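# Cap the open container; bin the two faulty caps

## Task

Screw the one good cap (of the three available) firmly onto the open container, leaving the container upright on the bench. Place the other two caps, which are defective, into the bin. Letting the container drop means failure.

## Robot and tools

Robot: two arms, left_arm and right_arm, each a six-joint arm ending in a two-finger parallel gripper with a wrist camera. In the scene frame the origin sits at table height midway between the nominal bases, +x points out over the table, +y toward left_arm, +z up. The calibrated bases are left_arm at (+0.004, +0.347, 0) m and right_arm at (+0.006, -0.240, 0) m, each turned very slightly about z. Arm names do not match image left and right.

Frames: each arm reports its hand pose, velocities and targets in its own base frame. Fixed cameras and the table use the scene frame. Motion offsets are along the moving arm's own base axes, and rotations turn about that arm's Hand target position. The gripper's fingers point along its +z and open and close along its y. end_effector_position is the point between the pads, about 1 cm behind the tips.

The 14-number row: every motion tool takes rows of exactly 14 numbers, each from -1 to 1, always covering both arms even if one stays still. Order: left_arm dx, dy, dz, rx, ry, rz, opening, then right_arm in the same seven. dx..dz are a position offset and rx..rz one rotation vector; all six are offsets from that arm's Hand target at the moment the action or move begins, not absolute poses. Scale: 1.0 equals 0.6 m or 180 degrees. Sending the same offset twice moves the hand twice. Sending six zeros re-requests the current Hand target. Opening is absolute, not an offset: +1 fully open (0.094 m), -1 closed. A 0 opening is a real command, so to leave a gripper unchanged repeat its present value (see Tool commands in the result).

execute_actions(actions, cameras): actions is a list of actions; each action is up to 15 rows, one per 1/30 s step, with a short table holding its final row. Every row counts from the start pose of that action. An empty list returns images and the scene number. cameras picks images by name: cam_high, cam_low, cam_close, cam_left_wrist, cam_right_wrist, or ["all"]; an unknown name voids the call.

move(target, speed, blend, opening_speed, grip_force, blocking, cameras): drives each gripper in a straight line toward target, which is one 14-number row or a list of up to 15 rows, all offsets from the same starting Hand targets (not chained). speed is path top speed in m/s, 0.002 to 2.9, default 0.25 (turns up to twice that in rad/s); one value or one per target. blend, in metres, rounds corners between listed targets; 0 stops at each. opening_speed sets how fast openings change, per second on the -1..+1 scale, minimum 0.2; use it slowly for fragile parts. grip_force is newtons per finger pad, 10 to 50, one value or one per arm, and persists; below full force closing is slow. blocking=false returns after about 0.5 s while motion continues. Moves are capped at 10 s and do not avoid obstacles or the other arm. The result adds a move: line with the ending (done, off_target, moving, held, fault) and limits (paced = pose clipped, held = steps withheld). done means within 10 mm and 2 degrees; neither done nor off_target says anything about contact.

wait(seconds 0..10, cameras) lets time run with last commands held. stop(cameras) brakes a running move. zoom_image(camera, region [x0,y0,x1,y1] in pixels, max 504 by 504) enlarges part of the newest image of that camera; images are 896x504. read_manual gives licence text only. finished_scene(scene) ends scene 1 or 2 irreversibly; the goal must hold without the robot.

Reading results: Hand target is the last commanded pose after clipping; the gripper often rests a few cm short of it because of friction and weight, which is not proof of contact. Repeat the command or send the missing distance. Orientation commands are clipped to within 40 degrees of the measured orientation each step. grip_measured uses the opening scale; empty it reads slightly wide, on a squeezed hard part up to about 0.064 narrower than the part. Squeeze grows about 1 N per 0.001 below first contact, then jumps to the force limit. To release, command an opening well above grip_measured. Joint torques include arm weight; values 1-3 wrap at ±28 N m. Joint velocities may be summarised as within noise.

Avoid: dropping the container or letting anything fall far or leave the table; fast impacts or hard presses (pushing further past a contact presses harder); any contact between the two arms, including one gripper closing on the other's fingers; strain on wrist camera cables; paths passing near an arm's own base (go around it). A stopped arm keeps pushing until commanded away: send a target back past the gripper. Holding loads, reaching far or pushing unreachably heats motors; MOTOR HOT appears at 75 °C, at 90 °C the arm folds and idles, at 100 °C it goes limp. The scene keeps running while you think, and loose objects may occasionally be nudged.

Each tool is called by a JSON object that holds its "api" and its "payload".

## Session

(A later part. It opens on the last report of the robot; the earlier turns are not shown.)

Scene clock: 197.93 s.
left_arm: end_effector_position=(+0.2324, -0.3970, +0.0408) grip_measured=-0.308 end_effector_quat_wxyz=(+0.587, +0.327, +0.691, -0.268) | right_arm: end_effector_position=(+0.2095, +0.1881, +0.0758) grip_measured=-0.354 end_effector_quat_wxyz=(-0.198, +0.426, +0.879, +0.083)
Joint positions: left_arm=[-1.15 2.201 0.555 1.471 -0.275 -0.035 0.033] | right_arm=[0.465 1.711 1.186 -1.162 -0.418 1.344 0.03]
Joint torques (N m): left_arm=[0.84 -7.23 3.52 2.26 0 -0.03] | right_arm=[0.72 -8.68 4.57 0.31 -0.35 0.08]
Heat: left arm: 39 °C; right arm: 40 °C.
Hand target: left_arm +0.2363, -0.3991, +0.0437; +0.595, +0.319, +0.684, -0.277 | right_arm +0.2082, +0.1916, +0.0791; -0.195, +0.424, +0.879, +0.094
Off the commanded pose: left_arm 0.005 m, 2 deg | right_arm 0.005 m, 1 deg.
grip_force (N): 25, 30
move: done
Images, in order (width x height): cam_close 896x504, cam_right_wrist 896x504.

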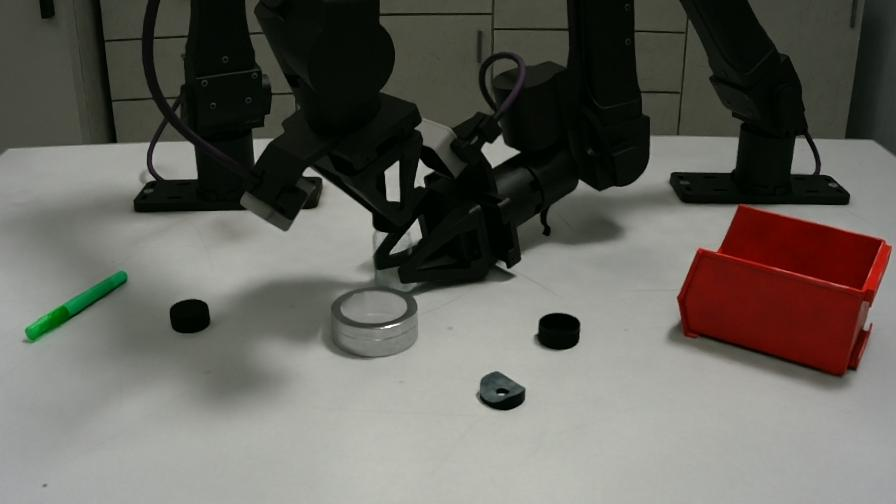

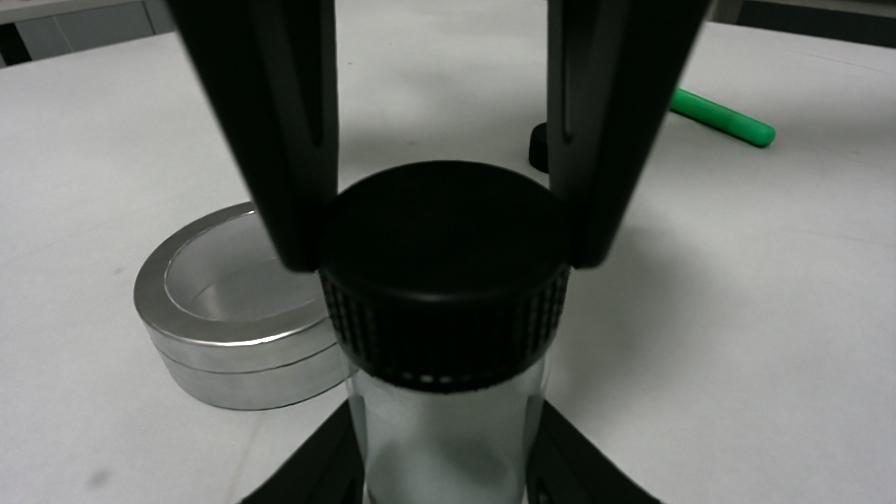

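{"api": "move", "payload": {"target": [0, 0, 0, 0, 0, 0, -0.4, 0, 0, -0.0042, 0, 0, 0, -0.42], "speed": 0.02, "cameras": ["cam_close", "cam_right_wrist"]}}

{"api": "zoom_image", "payload": {"camera": "cam_right_wrist", "region": [280, 100, 640, 460]}}

{"api": "zoom_image", "payload": {"camera": "cam_close", "region": [365, 195, 425, 245]}}

Scene clock: 198.93 s.
left_arm: end_effector_position=(+0.2324, -0.3970, +0.0408) grip_measured=-0.308 end_effector_quat_wxyz=(+0.587, +0.327, +0.691, -0.268) | right_arm: end_effector_position=(+0.2094, +0.1880, +0.0740) grip_measured=-0.354 end_effector_quat_wxyz=(-0.197, +0.426, +0.879, +0.084)
Joint positions: left_arm=[-1.15 2.201 0.555 1.471 -0.275 -0.035 0.033] | right_arm=[0.465 1.711 1.179 -1.153 -0.418 1.344 0.03]
Joint torques (N m): left_arm=[0.87 -7.21 3.54 2.25 0 -0.03] | right_arm=[0.73 -8.38 4.55 0.32 -0.34 0.11]
Heat: left arm: 40 °C; right arm: 40 °C.
Hand target: left_arm +0.2363, -0.3991, +0.0437; +0.595, +0.319, +0.684, -0.277 | right_arm +0.2082, +0.1916, +0.0765; -0.195, +0.424, +0.879, +0.094
Off the commanded pose: left_arm 0.005 m, 2 deg | right_arm 0.005 m, 1 deg.
grip_force (N): 25, 30
move: done
Images, in order (width x height): cam_close 896x504, cam_right_wrist 896x504.

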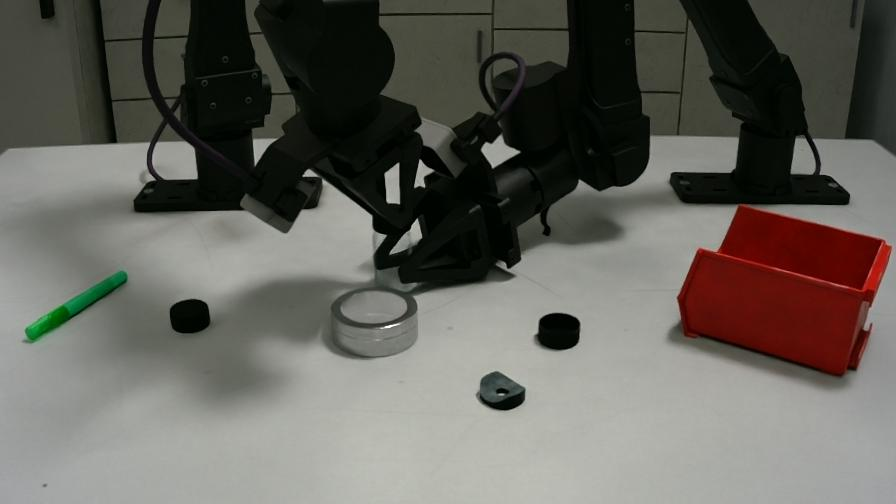

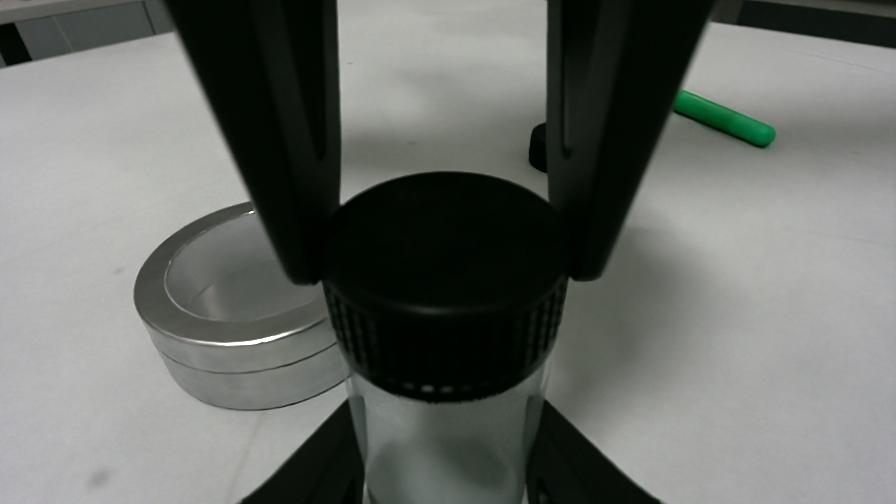

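Scaled by 1.400.

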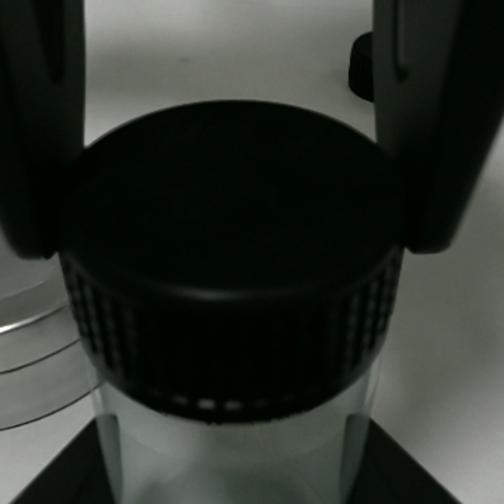

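Scaled by 8.400.

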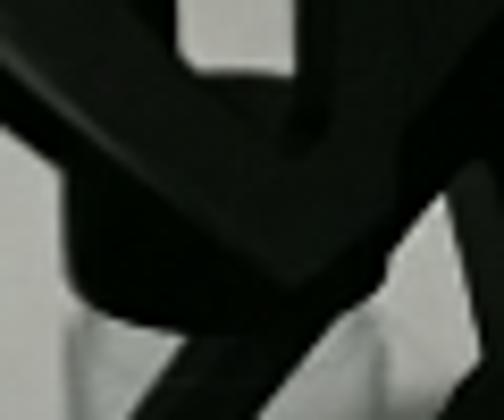

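{"api": "move", "payload": {"target": [0, 0, 0, 0, 0, 0, -0.4, 0, 0, -0.0042, 0, 0, 0, -0.42], "speed": 0.02, "cameras": ["cam_right_wrist"]}}

{"api": "zoom_image", "payload": {"camera": "cam_right_wrist", "region": [280, 140, 640, 500]}}

Scene clock: 200.10 s.
left_arm: end_effector_position=(+0.2324, -0.3970, +0.0408) grip_measured=-0.308 end_effector_quat_wxyz=(+0.587, +0.327, +0.691, -0.268) | right_arm: end_effector_position=(+0.2097, +0.1882, +0.0731) grip_measured=-0.354 end_effector_quat_wxyz=(-0.196, +0.426, +0.879, +0.085)
Joint positions: left_arm=[-1.15 2.201 0.555 1.471 -0.275 -0.035 0.033] | right_arm=[0.465 1.711 1.176 -1.147 -0.418 1.344 0.03]
Joint torques (N m): left_arm=[0.85 -7.24 3.52 2.24 0 -0.03] | right_arm=[0.68 -8.06 4.29 0.37 -0.35 0.11]
Heat: left arm: 40 °C; right arm: 40 °C.
Hand target: left_arm +0.2363, -0.3991, +0.0437; +0.595, +0.319, +0.684, -0.277 | right_arm +0.2082, +0.1916, +0.0740; -0.195, +0.424, +0.879, +0.094
Off the commanded pose: left_arm 0.005 m, 2 deg | right_arm 0.004 m, 1 deg.
grip_force (N): 25, 30
move: done
Images, in order (width x height): cam_right_wrist 896x504.

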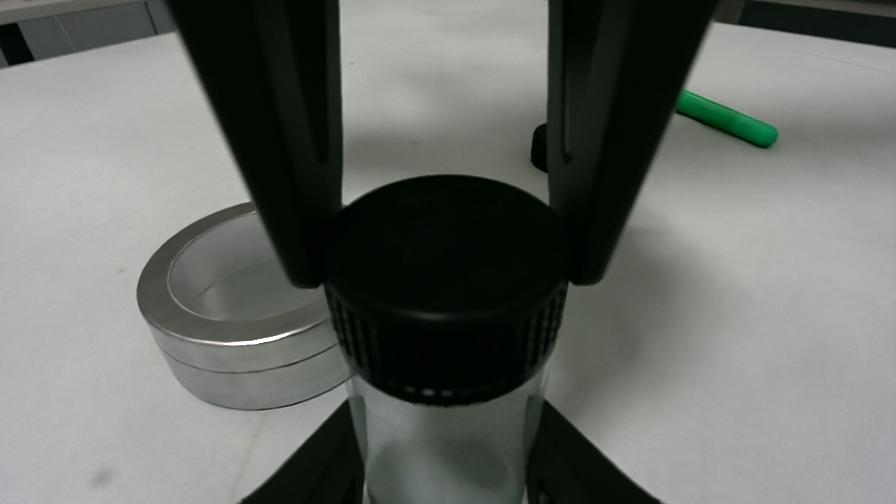

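Scaled by 1.400.

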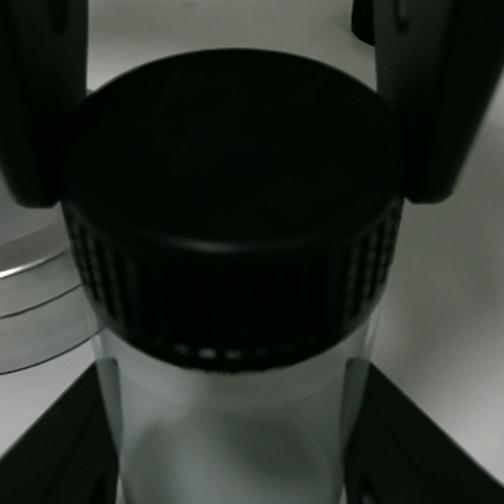

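{"api": "move", "payload": {"target": [0, 0, 0, 0, 0, 0, -0.4, -0.0028, -0.0013, -0.001, 0, 0, -0.1389, -0.42], "speed": 0.15, "cameras": ["cam_close", "cam_left_wrist", "cam_right_wrist"]}}

{"api": "zoom_image", "payload": {"camera": "cam_right_wrist", "region": [280, 140, 640, 500]}}

Scene clock: 203.47 s.
left_arm: end_effector_position=(+0.2324, -0.3970, +0.0408) grip_measured=-0.308 end_effector_quat_wxyz=(+0.587, +0.327, +0.691, -0.268) | right_arm: end_effector_position=(+0.2089, +0.1883, +0.0713) grip_measured=-0.354 end_effector_quat_wxyz=(-0.173, +0.607, +0.766, +0.124)
Joint positions: left_arm=[-1.15 2.201 0.555 1.471 -0.275 -0.035 0.033] | right_arm=[0.465 1.537 0.986 -0.934 -0.421 1.823 0.03]
Joint torques (N m): left_arm=[0.84 -7.23 3.54 2.25 0 -0.03] | right_arm=[1.01 -7.65 4.21 0.68 -0.27 0.14]
Heat: left arm: 40 °C; right arm: 40 °C.
Hand target: left_arm +0.2363, -0.3991, +0.0437; +0.595, +0.319, +0.684, -0.277 | right_arm +0.2065, +0.1908, +0.0733; -0.170, +0.604, +0.767, +0.134
Off the commanded pose: left_arm 0.005 m, 2 deg | right_arm 0.004 m, 1 deg.
grip_force (N): 25, 30
move: done
Images, in order (width x height): cam_close 896x504, cam_left_wrist 896x504, cam_right_wrist 896x504.

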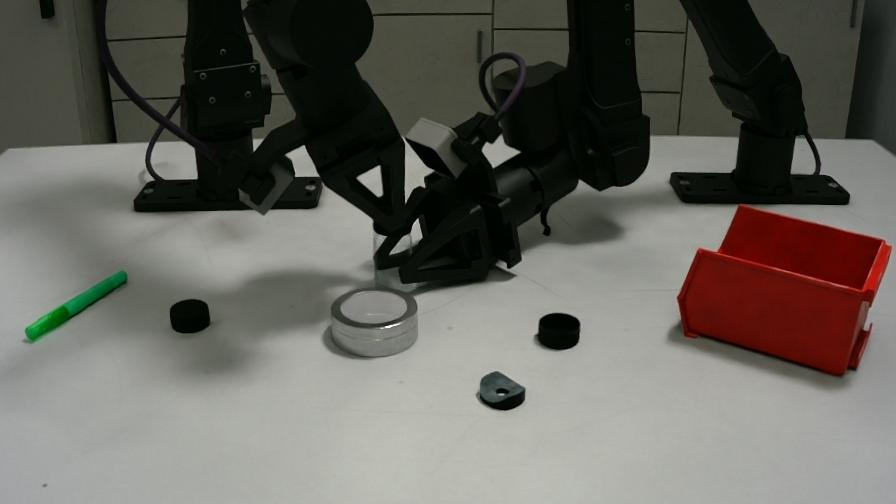

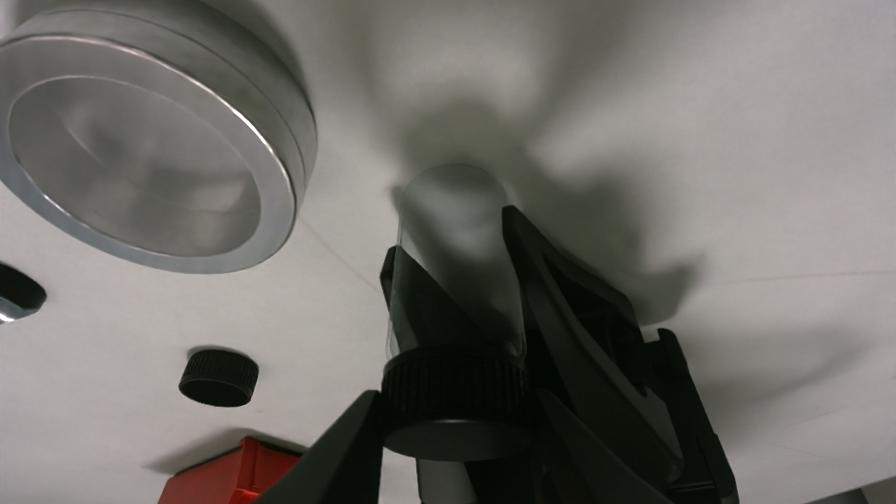

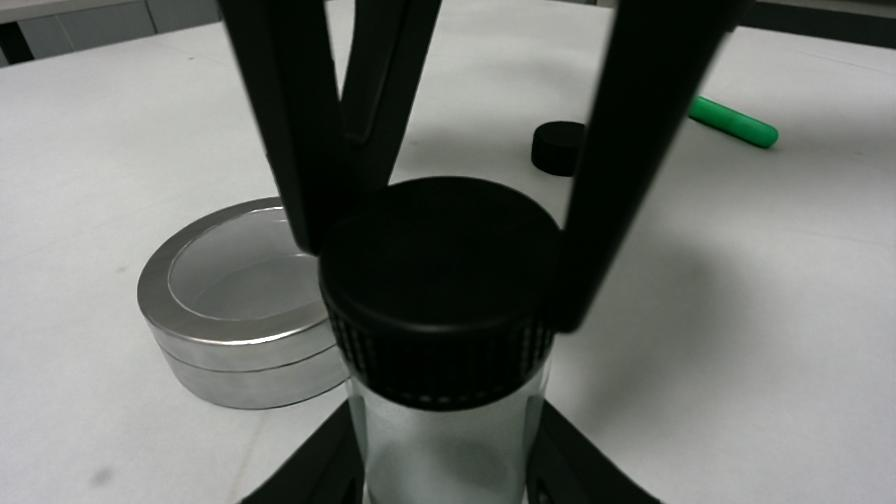

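Scaled by 1.400.

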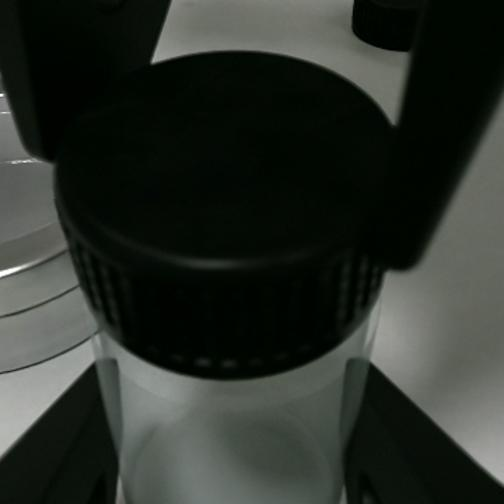

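{"api": "move", "payload": {"target": [0, 0, 0, 0, 0, 0, -0.4, 0, 0, 0, 0, 0, 0, 0.0], "speed": 0.1, "opening_speed": 1.0, "cameras": ["cam_close", "cam_left_wrist", "cam_right_wrist"]}}

{"api": "zoom_image", "payload": {"camera": "cam_right_wrist", "region": [280, 140, 640, 500]}}

{"api": "zoom_image", "payload": {"camera": "cam_left_wrist", "region": [320, 200, 600, 480]}}

Scene clock: 205.87 s.
left_arm: end_effector_position=(+0.2324, -0.3970, +0.0408) grip_measured=-0.308 end_effector_quat_wxyz=(+0.587, +0.327, +0.691, -0.268) | right_arm: end_effector_position=(+0.2075, +0.1876, +0.0692) grip_measured=-0.003 end_effector_quat_wxyz=(-0.174, +0.608, +0.765, +0.122)
Joint positions: left_arm=[-1.15 2.201 0.555 1.471 -0.275 -0.035 0.033] | right_arm=[0.465 1.537 0.978 -0.93 -0.421 1.826 0.047]
Joint torques (N m): left_arm=[0.84 -7.24 3.52 2.25 0 -0.03] | right_arm=[0.95 -7.72 4.85 0.64 -0.28 0.1]
Heat: left arm: 40 °C; right arm: 40 °C.
Hand target: left_arm +0.2363, -0.3991, +0.0437; +0.595, +0.319, +0.684, -0.277 | right_arm +0.2065, +0.1908, +0.0733; -0.170, +0.604, +0.767, +0.134
Off the commanded pose: left_arm 0.005 m, 2 deg | right_arm 0.005 m, 1 deg.
grip_force (N): 25, 30
move: done
Images, in order (width x height): cam_close 896x504, cam_left_wrist 896x504, cam_right_wrist 896x504.

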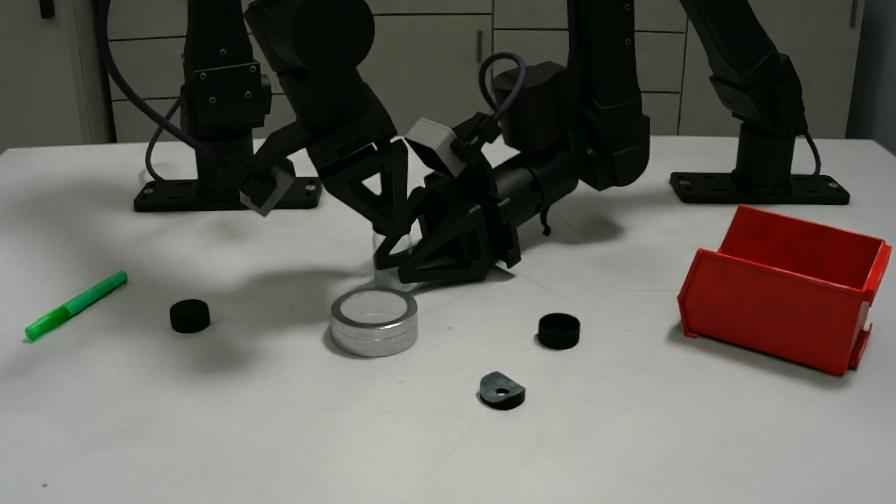

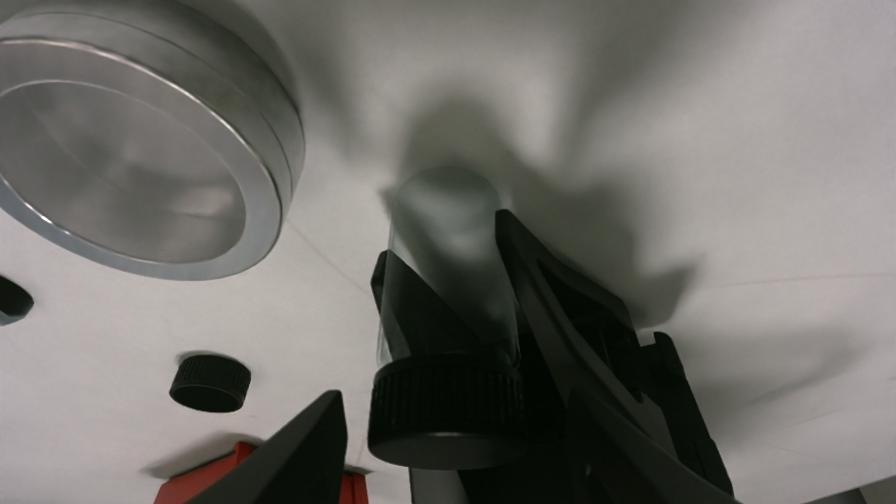

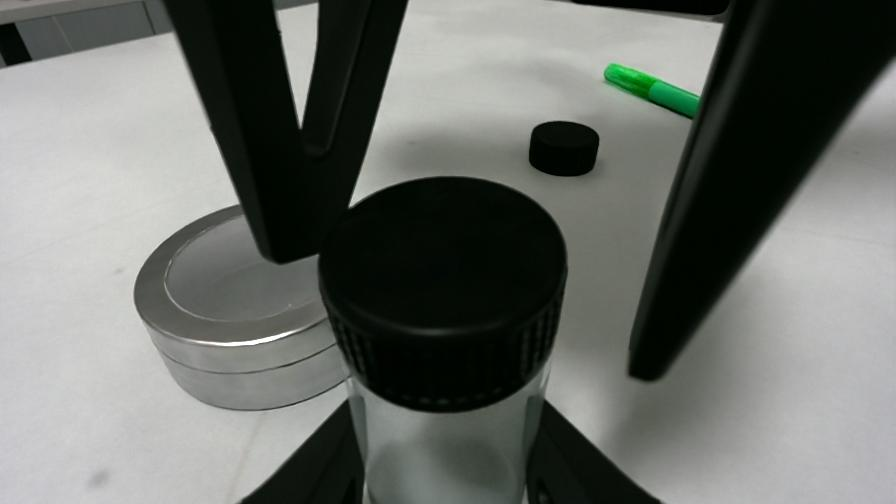

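Scaled by 1.400.

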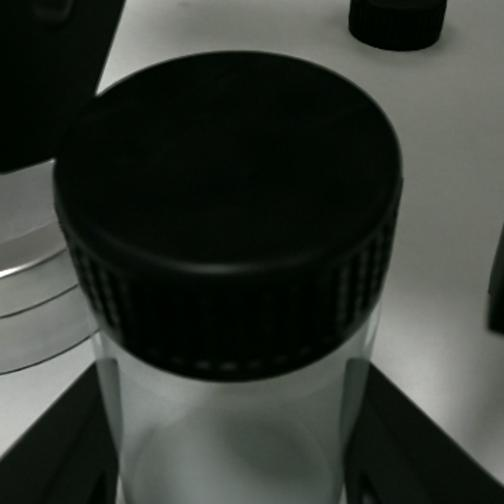

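Scaled by 1.800.

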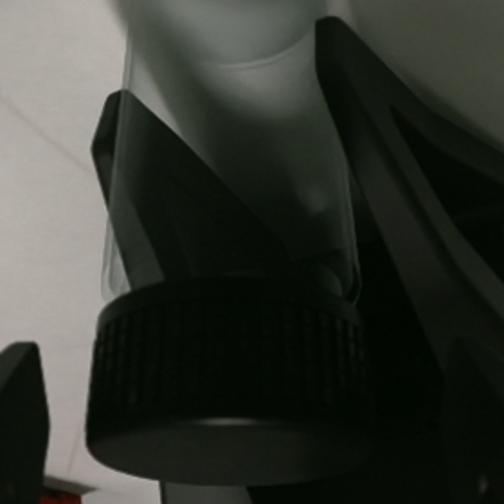

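{"api": "zoom_image", "payload": {"camera": "cam_close", "region": [365, 195, 425, 245]}}

Scaled by 8.400.

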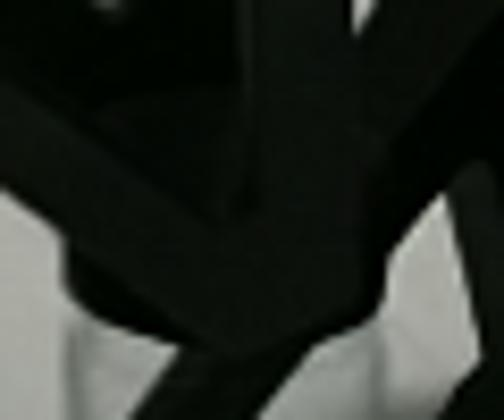

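{"api": "move", "payload": {"target": [[0, 0, 0, 0, 0, 0, -0.4, 0, 0, 0, 0, 0, 0, -0.42], [0, 0, 0, 0, 0, 0, -0.4, 0, 0, 0.01, 0, 0, 0, -0.42]], "speed": 0.03, "opening_speed": 0.8, "cameras": ["cam_close", "cam_right_wrist"]}}

{"api": "zoom_image", "payload": {"camera": "cam_right_wrist", "region": [280, 140, 640, 500]}}

Scene clock: 208.73 s.
left_arm: end_effector_position=(+0.2323, -0.3971, +0.0407) grip_measured=-0.308 end_effector_quat_wxyz=(+0.587, +0.327, +0.691, -0.269) | right_arm: end_effector_position=(+0.2082, +0.1880, +0.0693) grip_measured=-0.351 end_effector_quat_wxyz=(-0.173, +0.608, +0.765, +0.124)
Joint positions: left_arm=[-1.15 2.201 0.555 1.471 -0.275 -0.035 0.033] | right_arm=[0.465 1.537 0.978 -0.926 -0.421 1.826 0.03]
Joint torques (N m): left_arm=[0.83 -7.24 3.54 2.25 0 -0.02] | right_arm=[0.92 -8.35 6.28 0.38 -0.27 0.11]
Heat: left arm: 40 °C; right arm: 40 °C.
Hand target: left_arm +0.2363, -0.3991, +0.0437; +0.595, +0.319, +0.684, -0.277 | right_arm +0.2065, +0.1908, +0.0793; -0.170, +0.604, +0.767, +0.134
Off the commanded pose: left_arm 0.005 m, 2 deg | right_arm 0.011 m, 1 deg.
grip_force (N): 25, 30
move: off_target (right_arm)
Images, in order (width x height): cam_close 896x504, cam_right_wrist 896x504.

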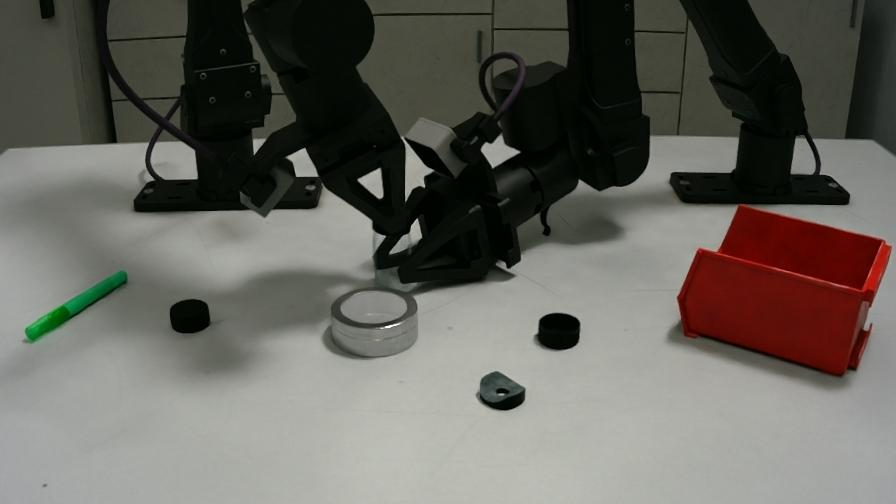

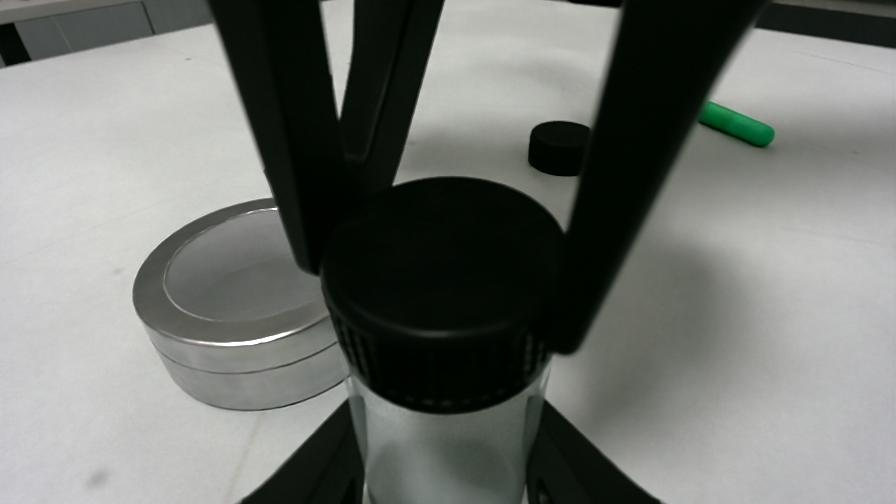

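Scaled by 1.400.

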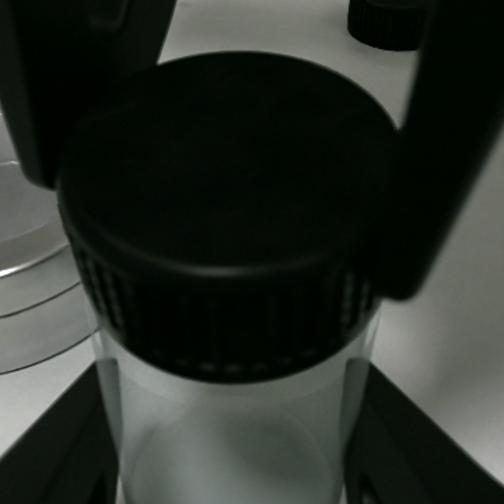

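{"api": "move", "payload": {"target": [[0, 0, 0, 0, 0, 0, -0.4, 0, 0, -0.01, 0, 0, 0, -0.42], [0, 0, 0, 0, 0, 0, -0.4, 0, 0, -0.01, 0, 0, 0, 0.0], [0, 0, 0, 0, 0, 0, -0.4, 0.005, 0.0025, -0.0138, 0.0337, 0.0321, 0.3325, 0.0]], "speed": [0.05, 0.05, 0.12], "opening_speed": 1.0, "cameras": ["cam_close", "cam_left_wrist", "cam_right_wrist"]}}

{"api": "zoom_image", "payload": {"camera": "cam_right_wrist", "region": [280, 140, 640, 500]}}

Scene clock: 217.00 s.
left_arm: end_effector_position=(+0.2323, -0.3971, +0.0407) grip_measured=-0.308 end_effector_quat_wxyz=(+0.587, +0.327, +0.691, -0.269) | right_arm: end_effector_position=(+0.2074, +0.1901, +0.0702) grip_measured=-0.003 end_effector_quat_wxyz=(-0.280, +0.144, +0.948, +0.046)
Joint positions: left_arm=[-1.15 2.201 0.555 1.471 -0.275 -0.035 0.033] | right_arm=[0.486 1.994 1.457 -1.458 -0.4 0.701 0.047]
Joint torques (N m): left_arm=[0.84 -7.24 3.52 2.25 0 -0.03] | right_arm=[0.65 -7.46 7.46 -0.46 -0.12 -0.03]
Heat: left arm: 41 °C; right arm: 40 °C.
Hand target: left_arm +0.2363, -0.3991, +0.0437; +0.595, +0.319, +0.684, -0.277 | right_arm +0.2096, +0.1923, +0.0711; -0.281, +0.138, +0.949, +0.041
Off the commanded pose: left_arm 0.005 m, 2 deg | right_arm 0.003 m, 1 deg.
grip_force (N): 25, 30
move: done
Images, in order (width x height): cam_close 896x504, cam_left_wrist 896x504, cam_right_wrist 896x504.

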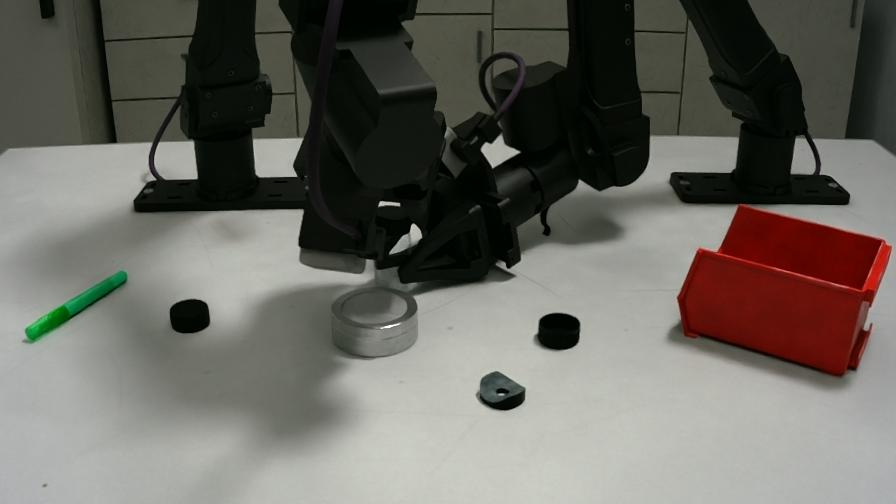

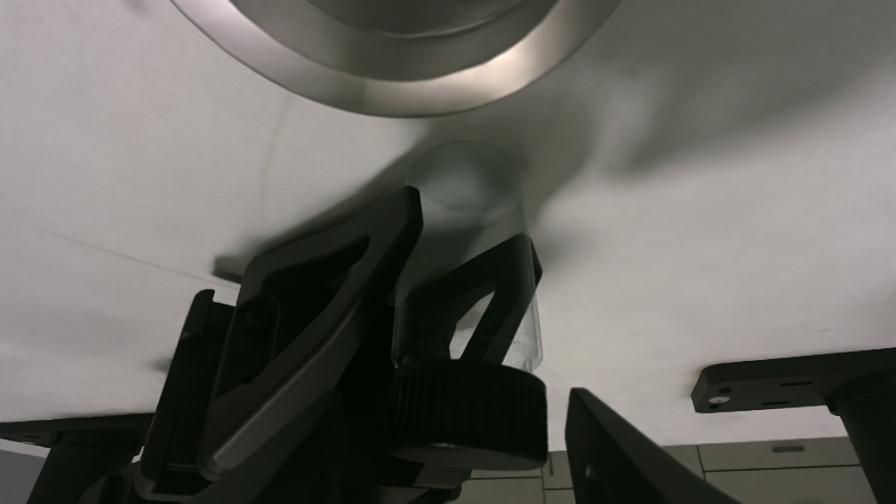

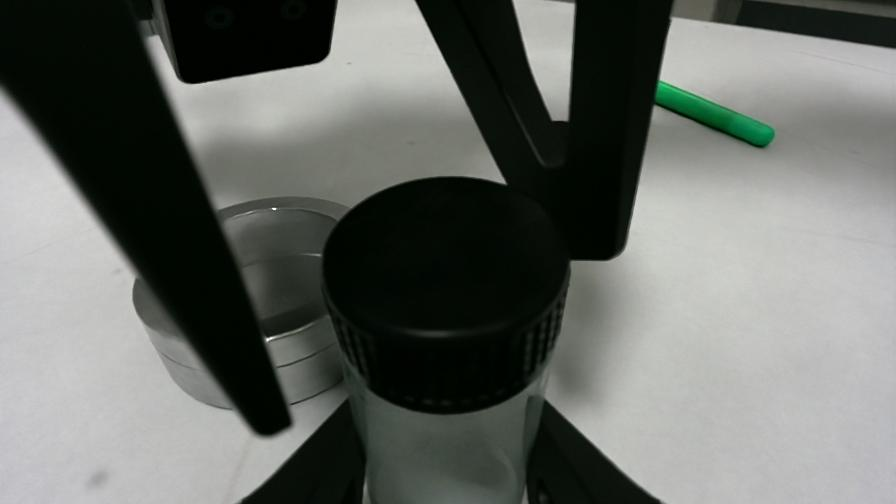

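Scaled by 1.400.

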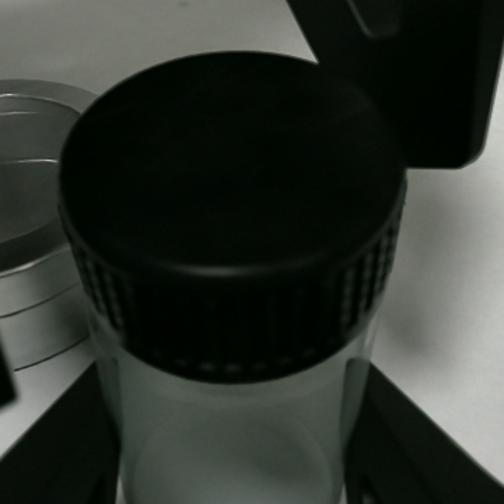

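{"api": "move", "payload": {"target": [[0, 0, 0, 0, 0, 0, -0.4, -0.0017, -0.005, 0, 0, 0, 0, 0.0], [0, 0, 0, 0, 0, 0, -0.4, -0.0017, -0.005, 0, 0, 0, 0, -0.42]], "speed": [0.05, 0.05], "opening_speed": 0.8, "cameras": ["cam_left_wrist", "cam_right_wrist"]}}

Scene clock: 219.63 s.
left_arm: end_effector_position=(+0.2323, -0.3971, +0.0407) grip_measured=-0.308 end_effector_quat_wxyz=(+0.587, +0.327, +0.691, -0.269) | right_arm: end_effector_position=(+0.2074, +0.1890, +0.0699) grip_measured=-0.346 end_effector_quat_wxyz=(-0.279, +0.140, +0.949, +0.044)
Joint positions: left_arm=[-1.15 2.201 0.555 1.471 -0.275 -0.035 0.033] | right_arm=[0.486 1.994 1.457 -1.459 -0.394 0.693 0.031]
Joint torques (N m): left_arm=[0.85 -7.24 3.52 2.25 -0.01 -0.03] | right_arm=[0.1 -8.12 6.39 -0.47 -0.18 -0.07]
Heat: left arm: 41 °C; right arm: 40 °C.
Hand target: left_arm +0.2363, -0.3991, +0.0437; +0.595, +0.319, +0.684, -0.277 | right_arm +0.2085, +0.1893, +0.0711; -0.281, +0.138, +0.949, +0.041
Off the commanded pose: left_arm 0.005 m, 2 deg | right_arm 0.002 m, 1 deg.
grip_force (N): 25, 30
move: done
Images, in order (width x height): cam_left_wrist 896x504, cam_right_wrist 896x504.

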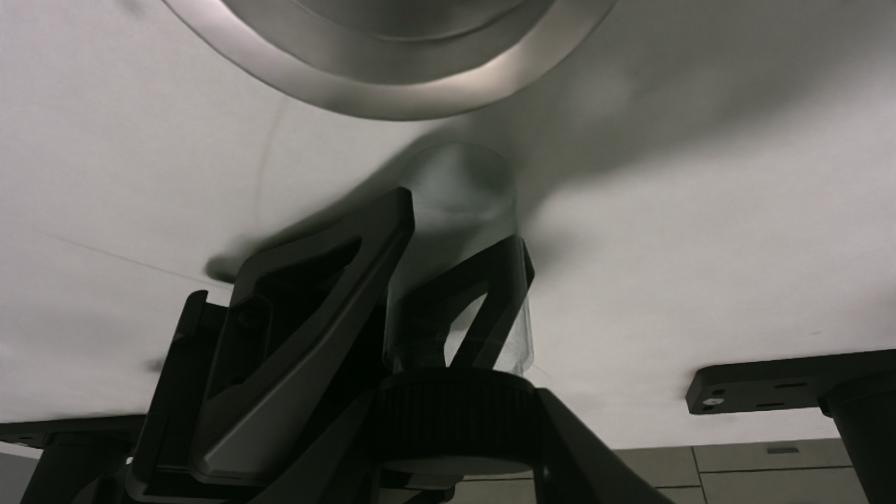

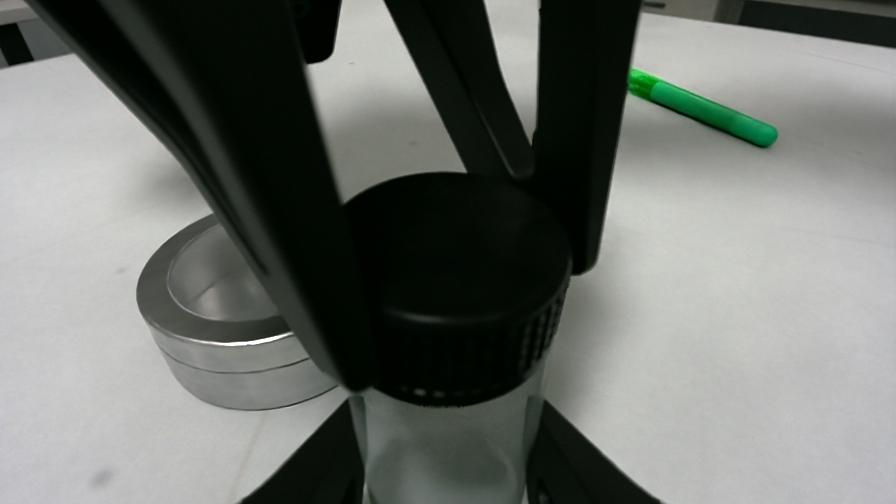

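{"api": "move", "payload": {"target": [0, 0, 0, 0, 0, 0, -0.4, -0.0002, 0.0057, 0.0023, 0, 0, -0.3889, -0.42], "speed": 0.2, "cameras": ["cam_close", "cam_left_wrist", "cam_right_wrist"]}}

{"api": "zoom_image", "payload": {"camera": "cam_right_wrist", "region": [280, 140, 640, 500]}}

Scene clock: 224.37 s.
left_arm: end_effector_position=(+0.2314, -0.3978, +0.0408) grip_measured=-0.308 end_effector_quat_wxyz=(+0.586, +0.329, +0.690, -0.271) | right_arm: end_effector_position=(+0.2080, +0.1902, +0.0667) grip_measured=-0.347 end_effector_quat_wxyz=(-0.214, +0.662, +0.696, +0.179)
Joint positions: left_arm=[-1.15 2.201 0.555 1.471 -0.268 -0.035 0.033] | right_arm=[0.402 1.462 0.845 -0.774 -0.54 1.973 0.031]
Joint torques (N m): left_arm=[0.85 -7.23 3.52 2.25 -0.07 -0.03] | right_arm=[0.87 -7.86 4.85 0.82 -0.28 0.12]
Heat: left arm: 41 °C; right arm: 40 °C.
Hand target: left_arm +0.2364, -0.3991, +0.0437; +0.595, +0.319, +0.684, -0.277 | right_arm +0.2084, +0.1927, +0.0724; -0.207, +0.657, +0.698, +0.194
Off the commanded pose: left_arm 0.006 m, 2 deg | right_arm 0.006 m, 2 deg.
grip_force (N): 25, 30
move: done
Images, in order (width x height): cam_close 896x504, cam_left_wrist 896x504, cam_right_wrist 896x504.

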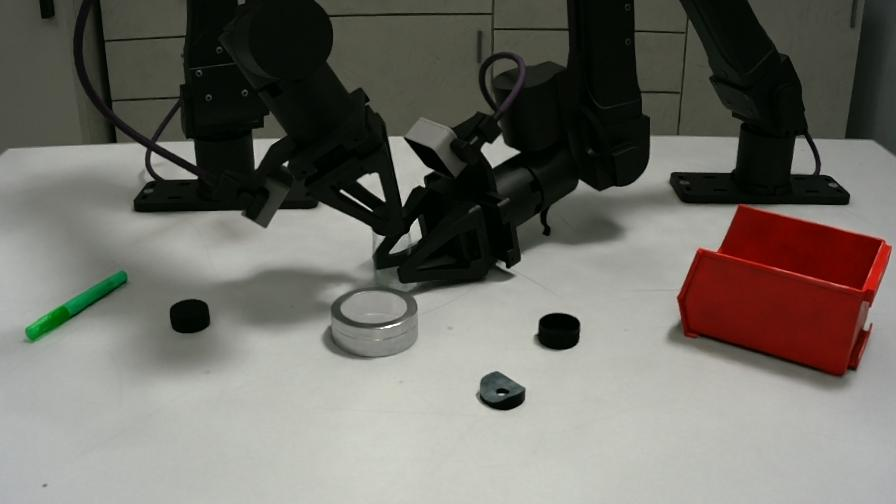

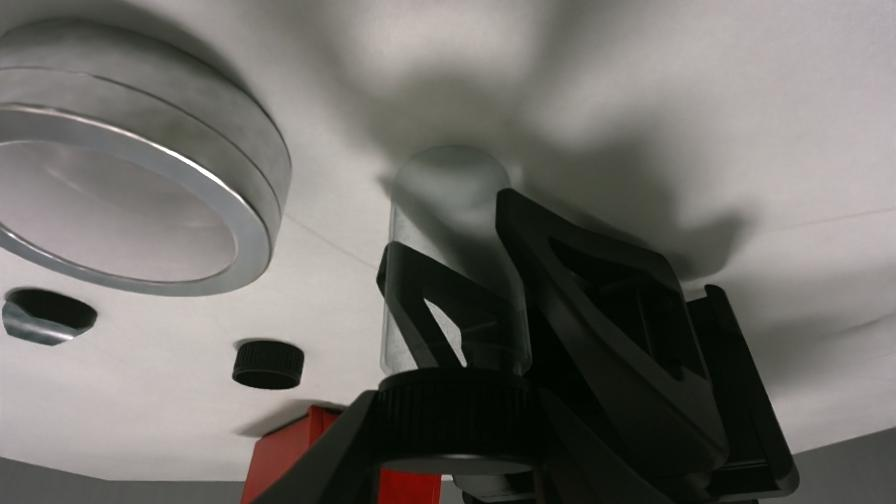

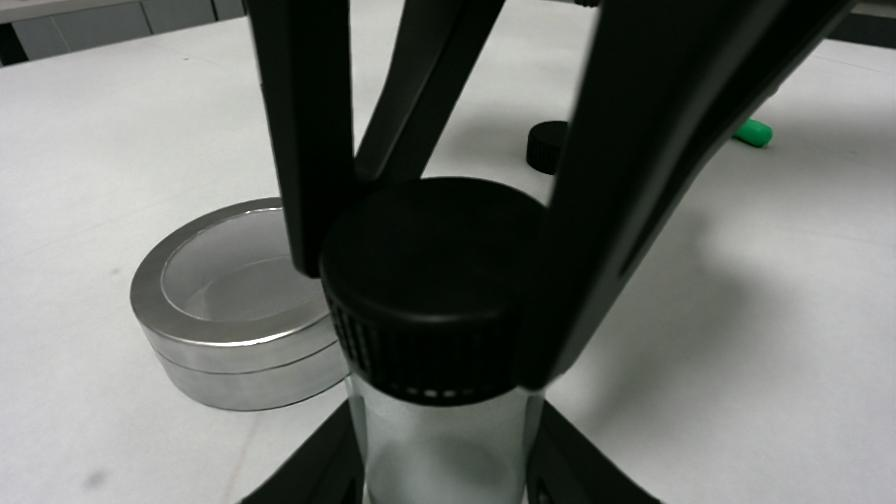

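Scaled by 1.400.

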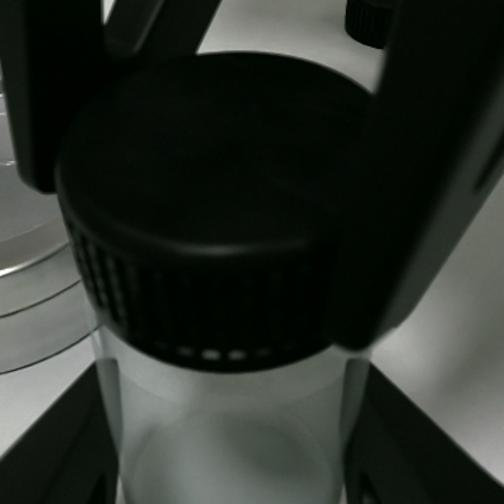

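{"api": "move", "payload": {"target": [0, 0, 0, 0, 0, 0, -0.4, 0, 0, 0.0167, 0, 0, 0, -0.42], "speed": 0.04, "cameras": ["cam_right_wrist"]}}

{"api": "zoom_image", "payload": {"camera": "cam_right_wrist", "region": [280, 140, 640, 500]}}

Scene clock: 226.57 s.
left_arm: end_effector_position=(+0.2314, -0.3978, +0.0408) grip_measured=-0.308 end_effector_quat_wxyz=(+0.586, +0.329, +0.690, -0.271) | right_arm: end_effector_position=(+0.2072, +0.1899, +0.0698) grip_measured=-0.347 end_effector_quat_wxyz=(-0.213, +0.662, +0.695, +0.182)
Joint positions: left_arm=[-1.15 2.201 0.555 1.471 -0.268 -0.035 0.033] | right_arm=[0.402 1.449 0.845 -0.781 -0.54 1.975 0.031]
Joint torques (N m): left_arm=[0.84 -7.23 3.56 2.25 -0.06 -0.03] | right_arm=[0.91 -7.86 7.3 0.51 -0.27 0.1]
Heat: left arm: 41 °C; right arm: 40 °C.
Hand target: left_arm +0.2364, -0.3991, +0.0437; +0.595, +0.319, +0.684, -0.277 | right_arm +0.2083, +0.1927, +0.0824; -0.207, +0.657, +0.698, +0.194
Off the commanded pose: left_arm 0.006 m, 2 deg | right_arm 0.013 m, 2 deg.
grip_force (N): 25, 30
move: off_target (right_arm)
Images, in order (width x height): cam_right_wrist 896x504.

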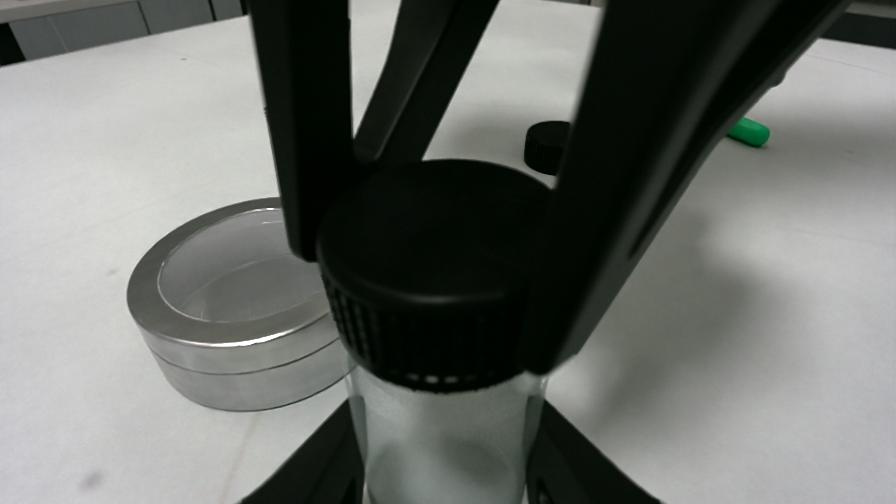

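Scaled by 1.400.

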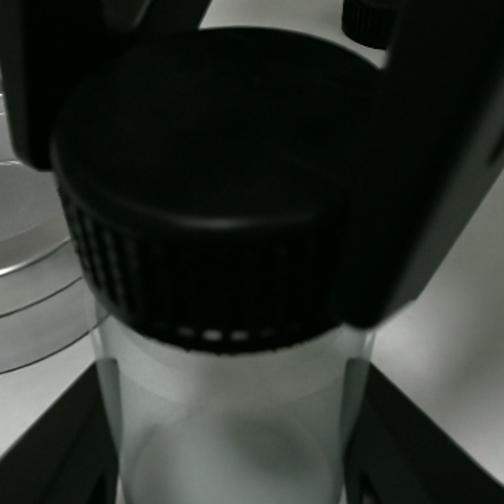

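{"api": "move", "payload": {"target": [0, 0, 0, 0, 0, 0, -0.4, 0, 0, 0.0133, 0, 0, 0, -0.42], "speed": 0.03, "cameras": ["cam_right_wrist", "cam_left_wrist"]}}

{"api": "zoom_image", "payload": {"camera": "cam_right_wrist", "region": [280, 140, 640, 500]}}

Scene clock: 227.90 s.
left_arm: end_effector_position=(+0.2314, -0.3978, +0.0408) grip_measured=-0.308 end_effector_quat_wxyz=(+0.586, +0.329, +0.690, -0.271) | right_arm: end_effector_position=(+0.2046, +0.1888, +0.0745) grip_measured=-0.347 end_effector_quat_wxyz=(-0.215, +0.663, +0.695, +0.178)
Joint positions: left_arm=[-1.15 2.201 0.555 1.471 -0.268 -0.035 0.033] | right_arm=[0.402 1.437 0.856 -0.812 -0.54 1.976 0.031]
Joint torques (N m): left_arm=[0.85 -7.21 3.54 2.25 -0.07 -0.03] | right_arm=[0.92 -7.66 8.49 0.47 -0.29 0.1]
Heat: left arm: 41 °C; right arm: 40 °C.
Hand target: left_arm +0.2364, -0.3991, +0.0437; +0.595, +0.319, +0.684, -0.277 | right_arm +0.2084, +0.1928, +0.0905; -0.207, +0.657, +0.698, +0.194
Off the commanded pose: left_arm 0.006 m, 2 deg | right_arm 0.017 m, 2 deg.
grip_force (N): 25, 30
move: off_target (right_arm)
Images, in order (width x height): cam_left_wrist 896x504, cam_right_wrist 896x504.

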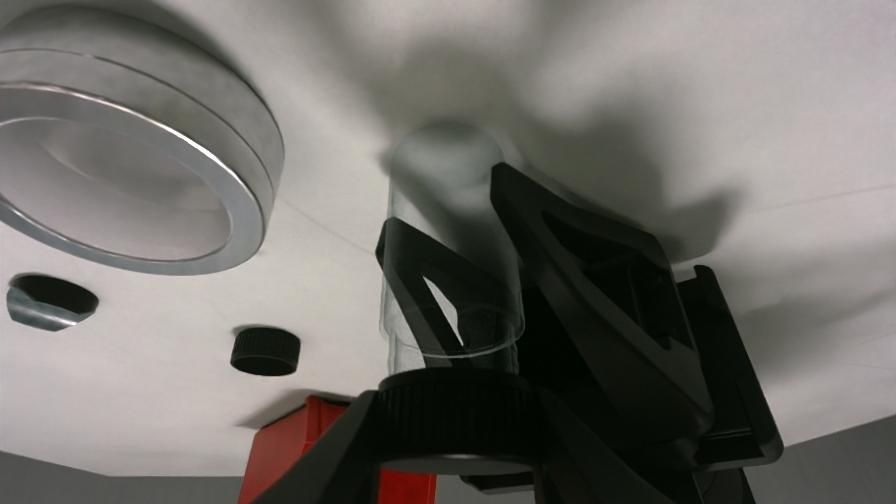

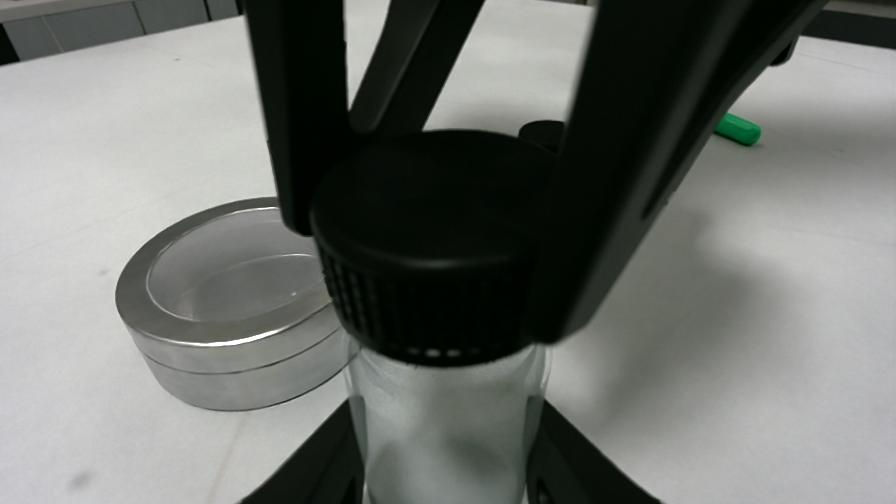

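Scaled by 1.400.

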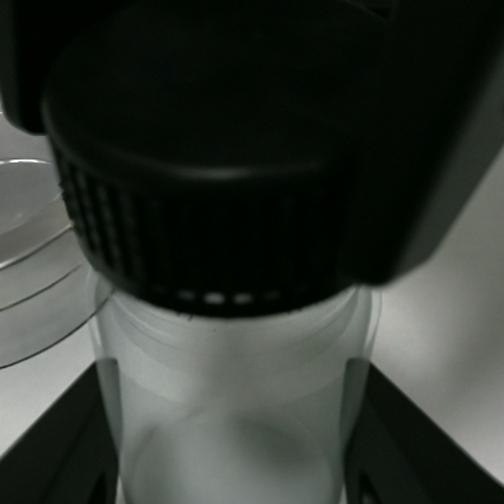

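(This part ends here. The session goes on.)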